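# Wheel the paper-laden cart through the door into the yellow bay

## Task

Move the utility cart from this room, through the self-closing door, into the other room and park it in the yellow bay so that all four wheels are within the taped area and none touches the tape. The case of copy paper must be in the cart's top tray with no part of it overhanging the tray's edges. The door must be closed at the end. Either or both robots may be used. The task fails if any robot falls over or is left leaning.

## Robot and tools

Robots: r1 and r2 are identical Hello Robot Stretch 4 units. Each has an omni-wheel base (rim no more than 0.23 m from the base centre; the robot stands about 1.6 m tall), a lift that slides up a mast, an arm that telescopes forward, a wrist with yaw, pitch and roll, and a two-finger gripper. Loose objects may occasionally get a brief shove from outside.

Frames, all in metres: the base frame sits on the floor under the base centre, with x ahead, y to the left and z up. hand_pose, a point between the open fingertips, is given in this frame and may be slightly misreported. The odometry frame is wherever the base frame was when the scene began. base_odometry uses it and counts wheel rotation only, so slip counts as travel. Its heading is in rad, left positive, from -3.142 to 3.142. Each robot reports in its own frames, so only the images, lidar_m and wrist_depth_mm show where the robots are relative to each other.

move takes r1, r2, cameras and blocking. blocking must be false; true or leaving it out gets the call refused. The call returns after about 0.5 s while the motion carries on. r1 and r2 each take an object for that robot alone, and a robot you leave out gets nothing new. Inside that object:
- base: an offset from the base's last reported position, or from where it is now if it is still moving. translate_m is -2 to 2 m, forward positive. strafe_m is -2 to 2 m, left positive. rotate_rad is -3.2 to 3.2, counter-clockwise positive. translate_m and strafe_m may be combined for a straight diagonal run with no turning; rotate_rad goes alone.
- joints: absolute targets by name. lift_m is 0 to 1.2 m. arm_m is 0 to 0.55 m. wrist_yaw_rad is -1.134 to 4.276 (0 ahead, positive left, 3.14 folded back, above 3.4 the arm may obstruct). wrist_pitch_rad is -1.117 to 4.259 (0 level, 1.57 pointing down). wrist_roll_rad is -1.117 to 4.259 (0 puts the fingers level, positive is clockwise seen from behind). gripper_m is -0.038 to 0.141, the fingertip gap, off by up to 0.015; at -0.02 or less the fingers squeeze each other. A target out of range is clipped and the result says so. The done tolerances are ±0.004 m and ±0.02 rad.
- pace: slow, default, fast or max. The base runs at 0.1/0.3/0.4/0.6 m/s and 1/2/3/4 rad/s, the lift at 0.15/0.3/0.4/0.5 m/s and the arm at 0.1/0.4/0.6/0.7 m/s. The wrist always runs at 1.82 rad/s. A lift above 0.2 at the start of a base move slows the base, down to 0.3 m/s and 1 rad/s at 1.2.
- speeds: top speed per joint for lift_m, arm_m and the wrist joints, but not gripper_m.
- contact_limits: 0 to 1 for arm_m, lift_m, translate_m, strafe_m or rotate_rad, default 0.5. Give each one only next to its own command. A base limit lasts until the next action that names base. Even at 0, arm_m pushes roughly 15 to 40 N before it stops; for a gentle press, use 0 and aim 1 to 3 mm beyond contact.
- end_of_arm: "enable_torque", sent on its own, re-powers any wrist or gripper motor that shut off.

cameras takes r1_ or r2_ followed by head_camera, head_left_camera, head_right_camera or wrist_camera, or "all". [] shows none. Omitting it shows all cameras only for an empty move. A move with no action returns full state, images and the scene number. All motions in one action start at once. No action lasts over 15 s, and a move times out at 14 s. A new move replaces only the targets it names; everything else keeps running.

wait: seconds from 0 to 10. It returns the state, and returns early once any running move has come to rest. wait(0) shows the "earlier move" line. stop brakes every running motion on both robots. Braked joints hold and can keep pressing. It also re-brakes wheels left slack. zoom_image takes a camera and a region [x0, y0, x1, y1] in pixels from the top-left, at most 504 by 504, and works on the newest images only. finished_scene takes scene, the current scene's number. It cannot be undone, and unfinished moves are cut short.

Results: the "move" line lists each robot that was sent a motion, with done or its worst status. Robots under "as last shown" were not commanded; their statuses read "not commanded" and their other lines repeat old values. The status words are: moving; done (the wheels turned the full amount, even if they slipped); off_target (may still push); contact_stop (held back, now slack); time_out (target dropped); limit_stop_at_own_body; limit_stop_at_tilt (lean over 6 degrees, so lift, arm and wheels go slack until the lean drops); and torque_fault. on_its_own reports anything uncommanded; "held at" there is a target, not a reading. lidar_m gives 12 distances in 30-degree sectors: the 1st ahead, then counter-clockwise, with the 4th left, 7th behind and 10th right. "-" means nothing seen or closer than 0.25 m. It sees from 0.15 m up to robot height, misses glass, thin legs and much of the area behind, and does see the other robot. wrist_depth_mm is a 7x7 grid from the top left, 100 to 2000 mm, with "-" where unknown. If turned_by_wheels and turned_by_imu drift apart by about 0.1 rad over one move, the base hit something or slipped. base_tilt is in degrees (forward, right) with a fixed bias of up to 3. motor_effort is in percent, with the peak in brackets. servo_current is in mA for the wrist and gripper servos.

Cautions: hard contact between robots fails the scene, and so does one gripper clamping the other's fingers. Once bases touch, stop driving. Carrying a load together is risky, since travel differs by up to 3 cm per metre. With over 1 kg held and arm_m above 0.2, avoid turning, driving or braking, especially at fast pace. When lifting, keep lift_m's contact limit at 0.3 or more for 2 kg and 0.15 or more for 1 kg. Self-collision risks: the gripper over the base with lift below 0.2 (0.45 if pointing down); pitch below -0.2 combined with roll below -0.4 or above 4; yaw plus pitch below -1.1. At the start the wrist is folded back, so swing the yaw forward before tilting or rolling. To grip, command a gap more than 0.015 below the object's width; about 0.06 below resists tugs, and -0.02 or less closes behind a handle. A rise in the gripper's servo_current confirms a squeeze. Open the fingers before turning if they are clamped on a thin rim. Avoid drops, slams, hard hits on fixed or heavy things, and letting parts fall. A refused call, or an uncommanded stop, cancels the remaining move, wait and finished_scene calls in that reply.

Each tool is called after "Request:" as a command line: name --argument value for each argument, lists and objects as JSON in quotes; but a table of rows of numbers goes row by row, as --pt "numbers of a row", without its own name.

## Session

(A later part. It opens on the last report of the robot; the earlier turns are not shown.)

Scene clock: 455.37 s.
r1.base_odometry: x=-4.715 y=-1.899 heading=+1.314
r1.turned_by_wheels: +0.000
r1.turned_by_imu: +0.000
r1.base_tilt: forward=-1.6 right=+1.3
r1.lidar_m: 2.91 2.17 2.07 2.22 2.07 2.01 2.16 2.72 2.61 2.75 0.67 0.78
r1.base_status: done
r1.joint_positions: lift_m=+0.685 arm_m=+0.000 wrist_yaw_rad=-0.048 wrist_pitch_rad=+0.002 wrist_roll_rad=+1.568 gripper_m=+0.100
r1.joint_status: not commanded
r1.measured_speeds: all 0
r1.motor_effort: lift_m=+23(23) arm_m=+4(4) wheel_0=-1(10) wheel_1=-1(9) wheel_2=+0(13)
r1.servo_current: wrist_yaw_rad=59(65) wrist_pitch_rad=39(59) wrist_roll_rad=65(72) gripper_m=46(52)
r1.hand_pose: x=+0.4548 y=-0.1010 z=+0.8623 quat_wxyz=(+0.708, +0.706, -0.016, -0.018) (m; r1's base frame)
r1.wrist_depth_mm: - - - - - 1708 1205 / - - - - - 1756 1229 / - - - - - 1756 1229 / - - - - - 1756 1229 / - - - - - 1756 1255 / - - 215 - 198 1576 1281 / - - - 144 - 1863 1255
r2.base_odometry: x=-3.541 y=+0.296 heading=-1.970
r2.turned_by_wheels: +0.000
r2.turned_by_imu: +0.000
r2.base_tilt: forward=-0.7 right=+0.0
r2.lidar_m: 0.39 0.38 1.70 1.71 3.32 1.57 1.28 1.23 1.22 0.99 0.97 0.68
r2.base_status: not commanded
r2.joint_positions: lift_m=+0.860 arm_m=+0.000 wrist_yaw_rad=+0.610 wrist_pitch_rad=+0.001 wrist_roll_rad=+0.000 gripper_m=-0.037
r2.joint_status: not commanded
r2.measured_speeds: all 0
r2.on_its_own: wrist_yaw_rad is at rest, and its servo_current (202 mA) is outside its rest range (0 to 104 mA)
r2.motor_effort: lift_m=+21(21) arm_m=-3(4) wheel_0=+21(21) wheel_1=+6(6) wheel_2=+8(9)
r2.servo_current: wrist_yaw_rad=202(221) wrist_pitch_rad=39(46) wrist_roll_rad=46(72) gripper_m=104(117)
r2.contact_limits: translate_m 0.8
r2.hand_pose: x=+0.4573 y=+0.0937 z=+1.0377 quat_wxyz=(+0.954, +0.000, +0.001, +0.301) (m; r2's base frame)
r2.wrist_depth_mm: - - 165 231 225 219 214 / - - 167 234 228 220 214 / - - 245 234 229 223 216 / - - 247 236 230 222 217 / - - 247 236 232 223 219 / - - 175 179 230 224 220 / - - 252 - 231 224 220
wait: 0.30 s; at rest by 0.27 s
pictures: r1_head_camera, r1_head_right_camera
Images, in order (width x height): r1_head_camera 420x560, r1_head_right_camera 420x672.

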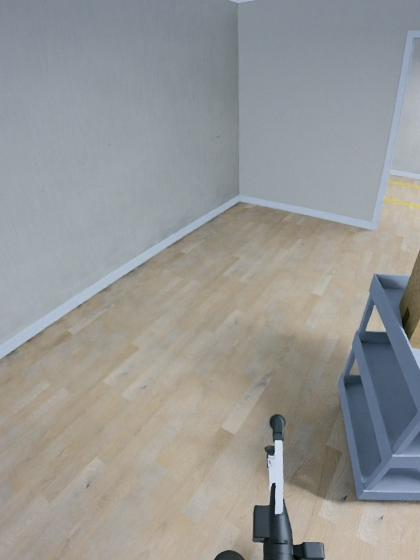

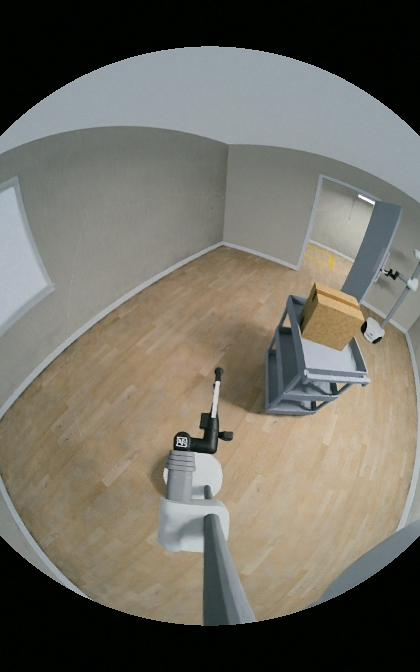

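Request:
move --blocking false --r1 '{"base":{"translate_m":-0.28,"strafe_m":-0.68}}'

Request:
wait --seconds 3.5

Request:
wait --seconds 0.3 --cameras '["r1_head_camera","r1_wrist_camera"]'

Scene clock: 465.00 s.
move: r1 moving
r1.base_odometry: x=-4.689 y=-1.919 heading=+1.315
r1.turned_by_wheels: +0.000
r1.turned_by_imu: +0.000
r1.base_tilt: forward=-1.6 right=+1.3
r1.lidar_m: 2.93 2.21 2.10 2.27 2.07 2.01 2.12 2.67 2.59 2.73 0.68 0.72
r1.base_status: translate_m moving; strafe_m moving
r1.joint_positions: lift_m=+0.685 arm_m=+0.000 wrist_yaw_rad=-0.048 wrist_pitch_rad=+0.002 wrist_roll_rad=+1.568 gripper_m=+0.100
r1.joint_status: not commanded
r1.measured_speeds: translate_m=-0.046 strafe_m=-0.114 rotate_rad=-0.001 lift_m=+0.000 arm_m=+0.000 wrist_yaw_rad=+0.000 wrist_pitch_rad=+0.000 wrist_roll_rad=+0.000
r1.motor_effort: lift_m=+23(23) arm_m=+4(4) wheel_0=+8(9) wheel_1=-10(10) wheel_2=+3(6)
r1.servo_current: wrist_yaw_rad=39(65) wrist_pitch_rad=39(52) wrist_roll_rad=46(65) gripper_m=46(46)
r1.hand_pose: x=+0.4548 y=-0.1010 z=+0.8623 quat_wxyz=(+0.708, +0.706, -0.016, -0.018) (m; r1's base frame)
r1.wrist_depth_mm: - - - - - 1661 1229 / - - - - - 1708 1205 / - - - - - 1756 1229 / - - - - - 1756 1229 / - - - - - 1708 1255 / - - 216 - 198 1576 1229 / - - - 144 - 1863 1229
r2.base_odometry: x=-3.541 y=+0.296 heading=-1.970
r2.turned_by_wheels: +0.000
r2.turned_by_imu: +0.000
r2.base_tilt: forward=-0.7 right=+0.0
r2.lidar_m: 0.37 0.45 1.68 1.70 3.35 1.63 1.24 1.24 1.27 0.99 0.98 0.69
r2.base_status: not commanded
r2.joint_positions: lift_m=+0.860 arm_m=+0.000 wrist_yaw_rad=+0.610 wrist_pitch_rad=+0.001 wrist_roll_rad=+0.000 gripper_m=-0.037
r2.joint_status: not commanded
r2.measured_speeds: all 0
r2.motor_effort: lift_m=+21(21) arm_m=-3(4) wheel_0=+21(21) wheel_1=+6(6) wheel_2=+9(9)
r2.servo_current: wrist_yaw_rad=208(215) wrist_pitch_rad=39(46) wrist_roll_rad=52(59) gripper_m=111(117)
r2.contact_limits: translate_m 0.8
r2.hand_pose: x=+0.4573 y=+0.0937 z=+1.0377 quat_wxyz=(+0.954, +0.000, +0.001, +0.301) (m; r2's base frame)
r2.wrist_depth_mm: - - 165 232 226 219 213 / - - 167 233 228 220 213 / - - 245 233 229 222 216 / - - 247 235 230 223 217 / - - 248 236 231 224 218 / - - 175 179 231 225 219 / - - 253 - 233 224 220
pictures: none

Scene clock: 468.43 s.
earlier move: r1 done
r1.base_odometry: x=-4.128 y=-2.343 heading=+1.315
r1.turned_by_wheels: +0.000
r1.turned_by_imu: -0.005
r1.base_tilt: forward=-1.6 right=+1.3
r1.lidar_m: 0.69 2.93 2.79 2.93 2.20 2.14 2.27 1.97 1.90 2.00 2.55 0.70
r1.base_status: done
r1.joint_positions: lift_m=+0.685 arm_m=+0.000 wrist_yaw_rad=-0.048 wrist_pitch_rad=+0.002 wrist_roll_rad=+1.568 gripper_m=+0.100
r1.joint_status: not commanded
r1.measured_speeds: all 0
r1.motor_effort: lift_m=+23(23) arm_m=+4(4) wheel_0=+3(11) wheel_1=+1(12) wheel_2=+0(6)
r1.servo_current: wrist_yaw_rad=46(72) wrist_pitch_rad=39(52) wrist_roll_rad=52(65) gripper_m=46(52)
r1.hand_pose: x=+0.4548 y=-0.1010 z=+0.8623 quat_wxyz=(+0.708, +0.706, -0.016, -0.018) (m; r1's base frame)
r1.wrist_depth_mm: - - - - - 1708 1205 / - - - - - 1537 1160 / - - - 535 - - 535 / - - 732 535 - - 535 / - - 759 535 - - 544 / - - 216 788 193 - 549 / - - - 144 - 554 554
r2.base_odometry: x=-3.541 y=+0.296 heading=-1.970
r2.turned_by_wheels: +0.000
r2.turned_by_imu: +0.000
r2.base_tilt: forward=-0.7 right=+0.0
r2.lidar_m: 0.41 0.42 1.71 1.68 3.33 1.61 1.24 1.24 1.26 0.99 0.96 0.65
r2.base_status: not commanded
r2.joint_positions: lift_m=+0.860 arm_m=+0.000 wrist_yaw_rad=+0.610 wrist_pitch_rad=+0.001 wrist_roll_rad=+0.000 gripper_m=-0.037
r2.joint_status: not commanded
r2.measured_speeds: all 0
r2.on_its_own: wrist_yaw_rad is at rest, and its servo_current (208 mA) is outside its rest range (0 to 104 mA)
r2.motor_effort: lift_m=+21(21) arm_m=-3(4) wheel_0=+20(21) wheel_1=+6(6) wheel_2=+9(9)
r2.servo_current: wrist_yaw_rad=208(221) wrist_pitch_rad=39(46) wrist_roll_rad=52(65) gripper_m=111(117)
r2.contact_limits: translate_m 0.8
r2.hand_pose: x=+0.4573 y=+0.0937 z=+1.0377 quat_wxyz=(+0.954, +0.000, +0.001, +0.301) (m; r2's base frame)
r2.wrist_depth_mm: - - 166 231 226 219 213 / - - 168 232 228 220 214 / - - 246 233 229 221 216 / - - 247 236 230 224 217 / - - 247 236 232 224 218 / - - 175 179 230 224 220 / - - 253 - 231 224 221
wait: 3.43 of 3.5 s (r1 has come to rest)
pictures: none

Scene clock: 468.73 s.
r1.base_odometry: x=-4.128 y=-2.343 heading=+1.315
r1.turned_by_wheels: +0.000
r1.turned_by_imu: +0.000
r1.base_tilt: forward=-1.6 right=+1.3
r1.lidar_m: 0.67 2.90 2.78 2.94 2.21 2.12 2.27 1.97 1.89 2.01 2.53 0.71
r1.base_status: done
r1.joint_positions: lift_m=+0.685 arm_m=+0.000 wrist_yaw_rad=-0.048 wrist_pitch_rad=+0.002 wrist_roll_rad=+1.568 gripper_m=+0.100
r1.joint_status: not commanded
r1.measured_speeds: all 0
r1.motor_effort: lift_m=+23(23) arm_m=+4(4) wheel_0=+3(11) wheel_1=+1(12) wheel_2=+0(6)
r1.servo_current: wrist_yaw_rad=52(72) wrist_pitch_rad=39(52) wrist_roll_rad=46(65) gripper_m=39(52)
r1.hand_pose: x=+0.4548 y=-0.1010 z=+0.8623 quat_wxyz=(+0.708, +0.706, -0.016, -0.018) (m; r1's base frame)
r1.wrist_depth_mm: - - - - - 1708 1205 / - - - - - 1499 1160 / - - - 525 - - 535 / - - 741 535 - - 539 / - - 759 544 - - 539 / - - 215 788 193 - 549 / - - - 144 - 549 554
r2.base_odometry: x=-3.541 y=+0.296 heading=-1.970
r2.turned_by_wheels: +0.000
r2.turned_by_imu: +0.000
r2.base_tilt: forward=-0.7 right=+0.0
r2.lidar_m: 0.39 0.39 1.68 1.67 3.33 1.62 1.26 1.24 1.22 1.00 0.96 0.67
r2.base_status: not commanded
r2.joint_positions: lift_m=+0.860 arm_m=+0.000 wrist_yaw_rad=+0.610 wrist_pitch_rad=+0.001 wrist_roll_rad=+0.000 gripper_m=-0.037
r2.joint_status: not commanded
r2.measured_speeds: all 0
r2.on_its_own: wrist_yaw_rad is at rest, and its servo_current (208 mA) is outside its rest range (0 to 104 mA)
r2.motor_effort: lift_m=+21(21) arm_m=-4(4) wheel_0=+21(21) wheel_1=+6(6) wheel_2=+9(9)
r2.servo_current: wrist_yaw_rad=208(221) wrist_pitch_rad=39(46) wrist_roll_rad=46(65) gripper_m=111(117)
r2.contact_limits: translate_m 0.8
r2.hand_pose: x=+0.4573 y=+0.0937 z=+1.0377 quat_wxyz=(+0.954, +0.000, +0.001, +0.301) (m; r2's base frame)
r2.wrist_depth_mm: - - 165 231 226 219 213 / - - 167 233 228 220 214 / - - 245 234 229 222 216 / - - 247 235 231 222 217 / - - 248 236 232 223 219 / - - 175 179 230 224 219 / - - 253 - 231 223 220
wait: 0.30 s; at rest by 0.27 s
pictures: r1_head_camera, r1_wrist_camera
Images, in order (width x height): r1_head_camera 420x560, r1_wrist_camera 616x392.

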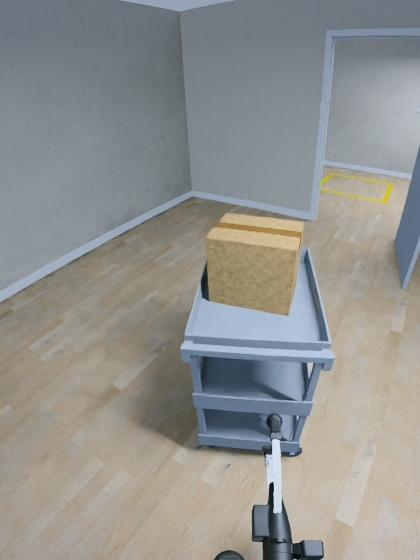

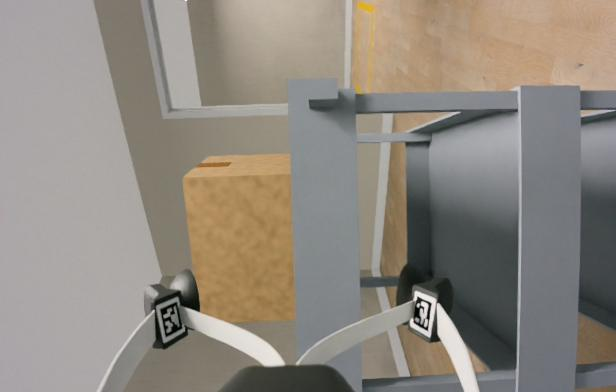

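Request:
move --blocking false --r1 '{"base":{"translate_m":0.24},"joints":{"lift_m":0.67}}'

Request:
wait --seconds 2 --cameras '["r1_wrist_camera"]'

Scene clock: 491.93 s.
move: r1 moving
r1.base_odometry: x=-4.120 y=-2.312 heading=+1.315
r1.turned_by_wheels: +0.000
r1.turned_by_imu: +0.000
r1.base_tilt: forward=-1.6 right=+1.3
r1.lidar_m: 0.66 2.88 2.76 2.96 2.22 2.15 2.29 1.97 1.91 2.01 2.51 0.69
r1.base_status: translate_m moving
r1.joint_positions: lift_m=+0.670 arm_m=+0.000 wrist_yaw_rad=-0.048 wrist_pitch_rad=+0.002 wrist_roll_rad=+1.568 gripper_m=+0.100
r1.joint_status: lift_m moving
r1.measured_speeds: translate_m=+0.121 strafe_m=+0.000 rotate_rad=-0.001 lift_m=+0.000 arm_m=+0.000 wrist_yaw_rad=+0.000 wrist_pitch_rad=+0.000 wrist_roll_rad=+0.000
r1.motor_effort: lift_m=+12(21) arm_m=+4(4) wheel_0=+5(8) wheel_1=+5(6) wheel_2=-8(8)
r1.servo_current: wrist_yaw_rad=59(59) wrist_pitch_rad=46(52) wrist_roll_rad=39(59) gripper_m=46(46)
r1.hand_pose: x=+0.4548 y=-0.1010 z=+0.8481 quat_wxyz=(+0.708, +0.706, -0.016, -0.018) (m; r1's base frame)
r1.wrist_depth_mm: - - - - - 1708 1182 / - - - - - 1464 1078 / - - - 504 - - 500 / - - 715 504 - - 517 / - - 723 508 - - 517 / - - 216 512 192 - 521 / - - - 144 - 621 -
r2.base_odometry: x=-3.541 y=+0.296 heading=-1.970
r2.turned_by_wheels: +0.000
r2.turned_by_imu: +0.000
r2.base_tilt: forward=-0.7 right=+0.0
r2.lidar_m: 0.39 0.42 1.69 1.69 3.33 1.60 1.28 1.23 1.26 0.99 0.97 0.68
r2.base_status: not commanded
r2.joint_positions: lift_m=+0.860 arm_m=+0.000 wrist_yaw_rad=+0.610 wrist_pitch_rad=+0.001 wrist_roll_rad=+0.000 gripper_m=-0.037
r2.joint_status: not commanded
r2.measured_speeds: all 0
r2.motor_effort: lift_m=+21(21) arm_m=-3(4) wheel_0=+21(21) wheel_1=+6(6) wheel_2=+9(9)
r2.servo_current: wrist_yaw_rad=228(228) wrist_pitch_rad=39(46) wrist_roll_rad=46(52) gripper_m=98(111)
r2.contact_limits: translate_m 0.8
r2.hand_pose: x=+0.4573 y=+0.0937 z=+1.0377 quat_wxyz=(+0.954, +0.000, +0.001, +0.301) (m; r2's base frame)
r2.wrist_depth_mm: - - 165 230 227 220 213 / - - 168 233 228 220 214 / - - 244 234 229 222 216 / - - 246 236 230 223 217 / - - 248 236 231 224 218 / - - 175 179 231 224 220 / - - 253 - 231 224 220
pictures: none

Scene clock: 493.70 s.
earlier move: r1 done
r1.base_odometry: x=-4.067 y=-2.111 heading=+1.315
r1.turned_by_wheels: +0.000
r1.turned_by_imu: +0.000
r1.base_tilt: forward=-1.6 right=+1.3
r1.lidar_m: 0.45 0.54 2.66 2.83 2.40 2.32 2.43 2.10 2.03 2.12 2.38 0.46
r1.base_status: done
r1.joint_positions: lift_m=+0.670 arm_m=+0.000 wrist_yaw_rad=-0.048 wrist_pitch_rad=+0.002 wrist_roll_rad=+1.568 gripper_m=+0.100
r1.joint_status: all done
r1.measured_speeds: all 0
r1.motor_effort: lift_m=+13(21) arm_m=+4(4) wheel_0=+1(8) wheel_1=+2(8) wheel_2=+2(10)
r1.servo_current: wrist_yaw_rad=59(65) wrist_pitch_rad=39(52) wrist_roll_rad=46(65) gripper_m=46(52)
r1.hand_pose: x=+0.4548 y=-0.1010 z=+0.8481 quat_wxyz=(+0.708, +0.706, -0.016, -0.018) (m; r1's base frame)
r1.wrist_depth_mm: - - - - 290 310 310 / - - - - - 1808 - / - - 564 - 293 - - / - 504 504 - 296 - - / - 530 521 - 297 - - / - - 530 238 193 - - / - - - 144 - 1756 -
r2.base_odometry: x=-3.541 y=+0.296 heading=-1.970
r2.turned_by_wheels: +0.000
r2.turned_by_imu: +0.000
r2.base_tilt: forward=-0.7 right=+0.0
r2.lidar_m: 0.39 0.43 1.68 1.70 3.35 1.59 1.26 1.24 1.26 0.99 0.97 0.67
r2.base_status: not commanded
r2.joint_positions: lift_m=+0.860 arm_m=+0.000 wrist_yaw_rad=+0.610 wrist_pitch_rad=+0.001 wrist_roll_rad=+0.000 gripper_m=-0.037
r2.joint_status: not commanded
r2.measured_speeds: all 0
r2.on_its_own: wrist_yaw_rad is at rest, and its servo_current (215 mA) is outside its rest range (0 to 104 mA)
r2.motor_effort: lift_m=+21(21) arm_m=-4(4) wheel_0=+20(21) wheel_1=+6(6) wheel_2=+9(9)
r2.servo_current: wrist_yaw_rad=215(228) wrist_pitch_rad=39(52) wrist_roll_rad=46(59) gripper_m=111(117)
r2.contact_limits: translate_m 0.8
r2.hand_pose: x=+0.4573 y=+0.0937 z=+1.0377 quat_wxyz=(+0.954, +0.000, +0.001, +0.301) (m; r2's base frame)
r2.wrist_depth_mm: - - 165 232 225 220 213 / - - 168 233 227 221 215 / - - 245 234 229 222 215 / - - 246 235 230 223 217 / - - 248 237 232 224 219 / - - 176 179 230 225 220 / - - 252 - 232 224 220
wait: 1.77 of 2 s (r1 has come to rest)
pictures: r1_wrist_camera
Images, in order (width x height): r1_wrist_camera 616x392.

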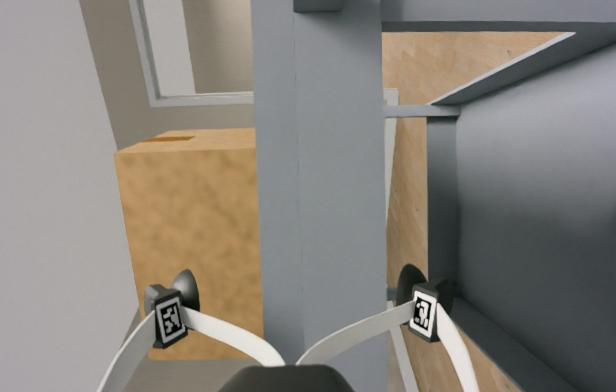

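Request:
move --blocking false --r1 '{"joints":{"lift_m":0.652}}'

Request:
wait --seconds 0.7

Request:
move --blocking false --r1 '{"base":{"translate_m":0.12},"pace":"slow","contact_limits":{"translate_m":0.2}}'

Request:
wait --seconds 2 --cameras '["r1_wrist_camera","r1_head_camera"]'

Scene clock: 513.03 s.
move: r1 moving
r1.base_odometry: x=-4.067 y=-2.111 heading=+1.315
r1.turned_by_wheels: +0.000
r1.turned_by_imu: +0.000
r1.base_tilt: forward=-1.6 right=+1.3
r1.lidar_m: 0.44 0.51 2.68 2.84 2.39 2.33 2.47 2.10 2.02 2.17 2.37 0.48
r1.base_status: not commanded
r1.joint_positions: lift_m=+0.652 arm_m=+0.000 wrist_yaw_rad=-0.048 wrist_pitch_rad=+0.002 wrist_roll_rad=+1.568 gripper_m=+0.100
r1.joint_status: lift_m moving
r1.measured_speeds: translate_m=+0.000 strafe_m=+0.000 rotate_rad=+0.000 lift_m=-0.003 arm_m=+0.000 wrist_yaw_rad=+0.000 wrist_pitch_rad=+0.000 wrist_roll_rad=+0.000
r1.motor_effort: lift_m=+10(14) arm_m=+4(4) wheel_0=+1(2) wheel_1=+2(2) wheel_2=+2(2)
r1.servo_current: wrist_yaw_rad=52(65) wrist_pitch_rad=46(46) wrist_roll_rad=46(59) gripper_m=46(46)
r1.hand_pose: x=+0.4548 y=-0.1010 z=+0.8301 quat_wxyz=(+0.708, +0.706, -0.016, -0.018) (m; r1's base frame)
r1.wrist_depth_mm: - - - 285 306 309 309 / - - - 290 - 1661 - / - - 564 - - - - / - 496 496 - - - - / - 525 517 296 - - - / - 554 212 - 193 - - / - - - 141 - 1708 -
r2: as last shown
r2.lidar_m: 0.39 0.42 1.70 1.71 3.29 1.59 1.27 1.24 1.27 0.99 0.97 0.66
r2.on_its_own: wrist_yaw_rad is at rest, and its servo_current (208 mA) is outside its rest range (0 to 104 mA)
r2.motor_effort: lift_m=+21(21) arm_m=-3(4) wheel_0=+20(21) wheel_1=+6(6) wheel_2=+9(9)
r2.servo_current: wrist_yaw_rad=208(215) wrist_pitch_rad=46(46) wrist_roll_rad=39(59) gripper_m=111(111)
r2.contact_limits: translate_m 0.8
r2.wrist_depth_mm: - - 165 230 227 219 213 / - - 167 234 227 220 214 / - - 246 234 229 222 216 / - - 247 236 229 224 217 / - - 249 236 231 224 218 / - - 175 179 229 225 220 / - - 252 - 231 224 220
pictures: none

Scene clock: 513.30 s.
earlier move: r1 done
r1.base_odometry: x=-4.067 y=-2.111 heading=+1.315
r1.turned_by_wheels: +0.000
r1.turned_by_imu: +0.000
r1.base_tilt: forward=-1.6 right=+1.3
r1.lidar_m: 0.48 0.56 2.68 2.82 2.40 2.34 2.47 2.10 2.03 2.14 2.38 0.47
r1.base_status: not commanded
r1.joint_positions: lift_m=+0.652 arm_m=+0.000 wrist_yaw_rad=-0.048 wrist_pitch_rad=+0.002 wrist_roll_rad=+1.568 gripper_m=+0.100
r1.joint_status: all done
r1.measured_speeds: all 0
r1.motor_effort: lift_m=+12(14) arm_m=+4(4) wheel_0=+1(2) wheel_1=+2(2) wheel_2=+2(2)
r1.servo_current: wrist_yaw_rad=46(65) wrist_pitch_rad=46(46) wrist_roll_rad=59(59) gripper_m=39(46)
r1.hand_pose: x=+0.4548 y=-0.1010 z=+0.8301 quat_wxyz=(+0.708, +0.706, -0.016, -0.018) (m; r1's base frame)
r1.wrist_depth_mm: - - - 287 307 310 309 / - - - 289 - 1756 - / - - 564 - - - - / - 500 500 - - - - / - 525 512 296 - - - / - 549 212 - 193 - - / - - - 141 - 1756 -
r2.base_odometry: x=-3.541 y=+0.296 heading=-1.970
r2.turned_by_wheels: +0.000
r2.turned_by_imu: +0.000
r2.base_tilt: forward=-0.7 right=+0.0
r2.lidar_m: 0.39 0.41 1.69 1.71 3.32 1.60 1.26 1.24 1.25 0.96 0.97 0.67
r2.base_status: not commanded
r2.joint_positions: lift_m=+0.860 arm_m=+0.000 wrist_yaw_rad=+0.610 wrist_pitch_rad=+0.001 wrist_roll_rad=+0.000 gripper_m=-0.037
r2.joint_status: not commanded
r2.measured_speeds: all 0
r2.on_its_own: wrist_yaw_rad is at rest, and its servo_current (202 mA) is outside its rest range (0 to 104 mA)
r2.motor_effort: lift_m=+21(21) arm_m=-4(4) wheel_0=+20(21) wheel_1=+5(6) wheel_2=+9(9)
r2.servo_current: wrist_yaw_rad=202(215) wrist_pitch_rad=39(46) wrist_roll_rad=46(59) gripper_m=104(111)
r2.contact_limits: translate_m 0.8
r2.hand_pose: x=+0.4573 y=+0.0937 z=+1.0377 quat_wxyz=(+0.954, +0.000, +0.001, +0.301) (m; r2's base frame)
r2.wrist_depth_mm: - - 165 232 226 220 213 / - - 168 233 227 220 214 / - - 245 234 229 222 216 / - - 248 236 230 223 216 / - - 249 235 232 224 218 / - - 176 179 230 225 220 / - - 252 - 231 224 220
wait: 0.27 of 0.7 s (r1 has come to rest)
pictures: none

Scene clock: 513.80 s.
move: r1 moving
r1.base_odometry: x=-4.064 y=-2.099 heading=+1.315
r1.turned_by_wheels: +0.000
r1.turned_by_imu: +0.000
r1.base_tilt: forward=-1.5 right=+1.3
r1.lidar_m: 0.43 0.49 2.67 2.84 2.40 2.35 2.48 2.10 2.04 2.18 2.35 0.48
r1.base_status: translate_m moving
r1.joint_positions: lift_m=+0.652 arm_m=+0.000 wrist_yaw_rad=-0.048 wrist_pitch_rad=+0.002 wrist_roll_rad=+1.568 gripper_m=+0.100
r1.joint_status: not commanded
r1.measured_speeds: translate_m=+0.049 strafe_m=+0.000 rotate_rad=+0.003 lift_m=+0.000 arm_m=+0.000 wrist_yaw_rad=+0.000 wrist_pitch_rad=+0.000 wrist_roll_rad=+0.000
r1.motor_effort: lift_m=+12(13) arm_m=+4(4) wheel_0=+5(5) wheel_1=+4(5) wheel_2=-6(7)
r1.servo_current: wrist_yaw_rad=39(65) wrist_pitch_rad=39(46) wrist_roll_rad=39(72) gripper_m=46(46)
r1.contact_limits: translate_m 0.2
r1.hand_pose: x=+0.4548 y=-0.1010 z=+0.8301 quat_wxyz=(+0.708, +0.706, -0.016, -0.018) (m; r1's base frame)
r1.wrist_depth_mm: - - - 277 286 1537 397 / - - - - - 1808 - / - - 480 - - - - / - 488 488 - - - - / - 512 508 - - - - / - 539 211 229 193 - - / - - - 141 - 1756 -
r2.base_odometry: x=-3.541 y=+0.296 heading=-1.970
r2.turned_by_wheels: +0.000
r2.turned_by_imu: +0.000
r2.base_tilt: forward=-0.7 right=+0.0
r2.lidar_m: 0.37 0.42 1.71 1.69 3.31 1.60 1.25 1.24 1.27 1.00 0.97 0.68
r2.base_status: not commanded
r2.joint_positions: lift_m=+0.860 arm_m=+0.000 wrist_yaw_rad=+0.610 wrist_pitch_rad=+0.001 wrist_roll_rad=+0.000 gripper_m=-0.037
r2.joint_status: not commanded
r2.measured_speeds: all 0
r2.motor_effort: lift_m=+21(21) arm_m=-4(4) wheel_0=+20(21) wheel_1=+6(6) wheel_2=+9(9)
r2.servo_current: wrist_yaw_rad=215(221) wrist_pitch_rad=39(46) wrist_roll_rad=52(65) gripper_m=104(111)
r2.contact_limits: translate_m 0.8
r2.hand_pose: x=+0.4573 y=+0.0937 z=+1.0377 quat_wxyz=(+0.954, +0.000, +0.001, +0.301) (m; r2's base frame)
r2.wrist_depth_mm: - - 165 230 225 219 213 / - - 167 233 227 220 214 / - - 245 233 229 222 216 / - - 247 235 230 224 218 / - - 248 236 232 224 220 / - - 175 179 229 225 219 / - - 253 - 232 224 221
pictures: none

Scene clock: 515.80 s.
earlier move: r1 done
r1.base_odometry: x=-4.037 y=-1.995 heading=+1.315
r1.turned_by_wheels: +0.000
r1.turned_by_imu: +0.000
r1.base_tilt: forward=-1.6 right=+1.3
r1.lidar_m: 0.33 0.40 2.62 2.73 2.52 2.43 2.60 2.16 2.10 2.21 2.29 0.38
r1.base_status: done
r1.joint_positions: lift_m=+0.652 arm_m=+0.000 wrist_yaw_rad=-0.053 wrist_pitch_rad=-0.002 wrist_roll_rad=+1.568 gripper_m=+0.100
r1.joint_status: not commanded
r1.measured_speeds: all 0
r1.motor_effort: lift_m=+12(13) arm_m=+4(4) wheel_0=+6(8) wheel_1=+3(6) wheel_2=-7(11)
r1.servo_current: wrist_yaw_rad=52(72) wrist_pitch_rad=39(52) wrist_roll_rad=39(72) gripper_m=39(52)
r1.contact_limits: translate_m 0.2
r1.hand_pose: x=+0.4542 y=-0.1027 z=+0.8313 quat_wxyz=(+0.708, +0.706, -0.020, -0.018) (m; r1's base frame)
r1.wrist_depth_mm: - - - 195 195 1661 1229 / - - - 196 196 1921 - / - - 397 197 196 - - / - 404 399 198 198 - - / - 415 415 199 199 - - / - 215 - 198 197 200 - / - 452 139 145 200 - -
r2.base_odometry: x=-3.541 y=+0.296 heading=-1.970
r2.turned_by_wheels: +0.000
r2.turned_by_imu: +0.000
r2.base_tilt: forward=-0.7 right=+0.0
r2.lidar_m: 0.39 0.40 1.68 1.70 3.33 1.60 1.28 1.23 1.25 0.99 0.97 0.68
r2.base_status: not commanded
r2.joint_positions: lift_m=+0.860 arm_m=+0.000 wrist_yaw_rad=+0.610 wrist_pitch_rad=+0.001 wrist_roll_rad=+0.000 gripper_m=-0.037
r2.joint_status: not commanded
r2.measured_speeds: all 0
r2.on_its_own: wrist_yaw_rad is at rest, and its servo_current (202 mA) is outside its rest range (0 to 104 mA)
r2.motor_effort: lift_m=+21(21) arm_m=-3(4) wheel_0=+21(21) wheel_1=+6(6) wheel_2=+9(9)
r2.servo_current: wrist_yaw_rad=202(221) wrist_pitch_rad=33(46) wrist_roll_rad=52(65) gripper_m=104(117)
r2.contact_limits: translate_m 0.8
r2.hand_pose: x=+0.4573 y=+0.0937 z=+1.0377 quat_wxyz=(+0.954, +0.000, +0.001, +0.301) (m; r2's base frame)
r2.wrist_depth_mm: - - 165 231 226 219 213 / - - 167 233 227 220 214 / - - 246 234 229 222 216 / - - 247 235 229 224 216 / - - 248 236 232 224 219 / - - 175 179 231 224 219 / - - 253 - 231 224 220
wait: 2.00 s; at rest by 1.97 s
pictures: r1_head_camera, r1_wrist_camera
Images, in order (width x height): r1_head_camera 420x560, r1_wrist_camera 616x392.

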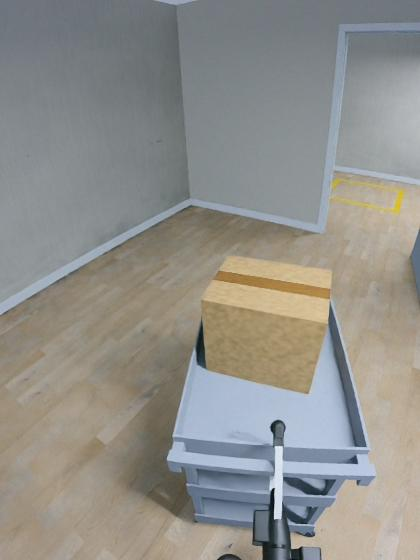

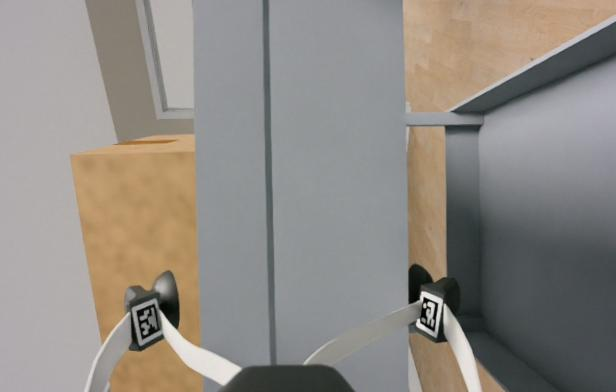

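Request:
zoom_image --camera "r1_head_camera" --region '[150, 400, 400, 560]'

Request:
zoom_image --camera "r1_wrist_camera" --region '[110, 0, 500, 392]'

Scaled by 2.016 from the camera's 420x560 image, which has a finer 600x800 frame.

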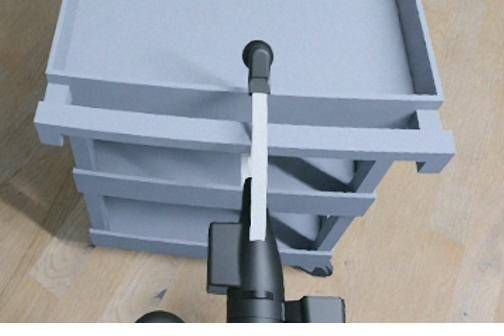

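Scaled by 1.286.

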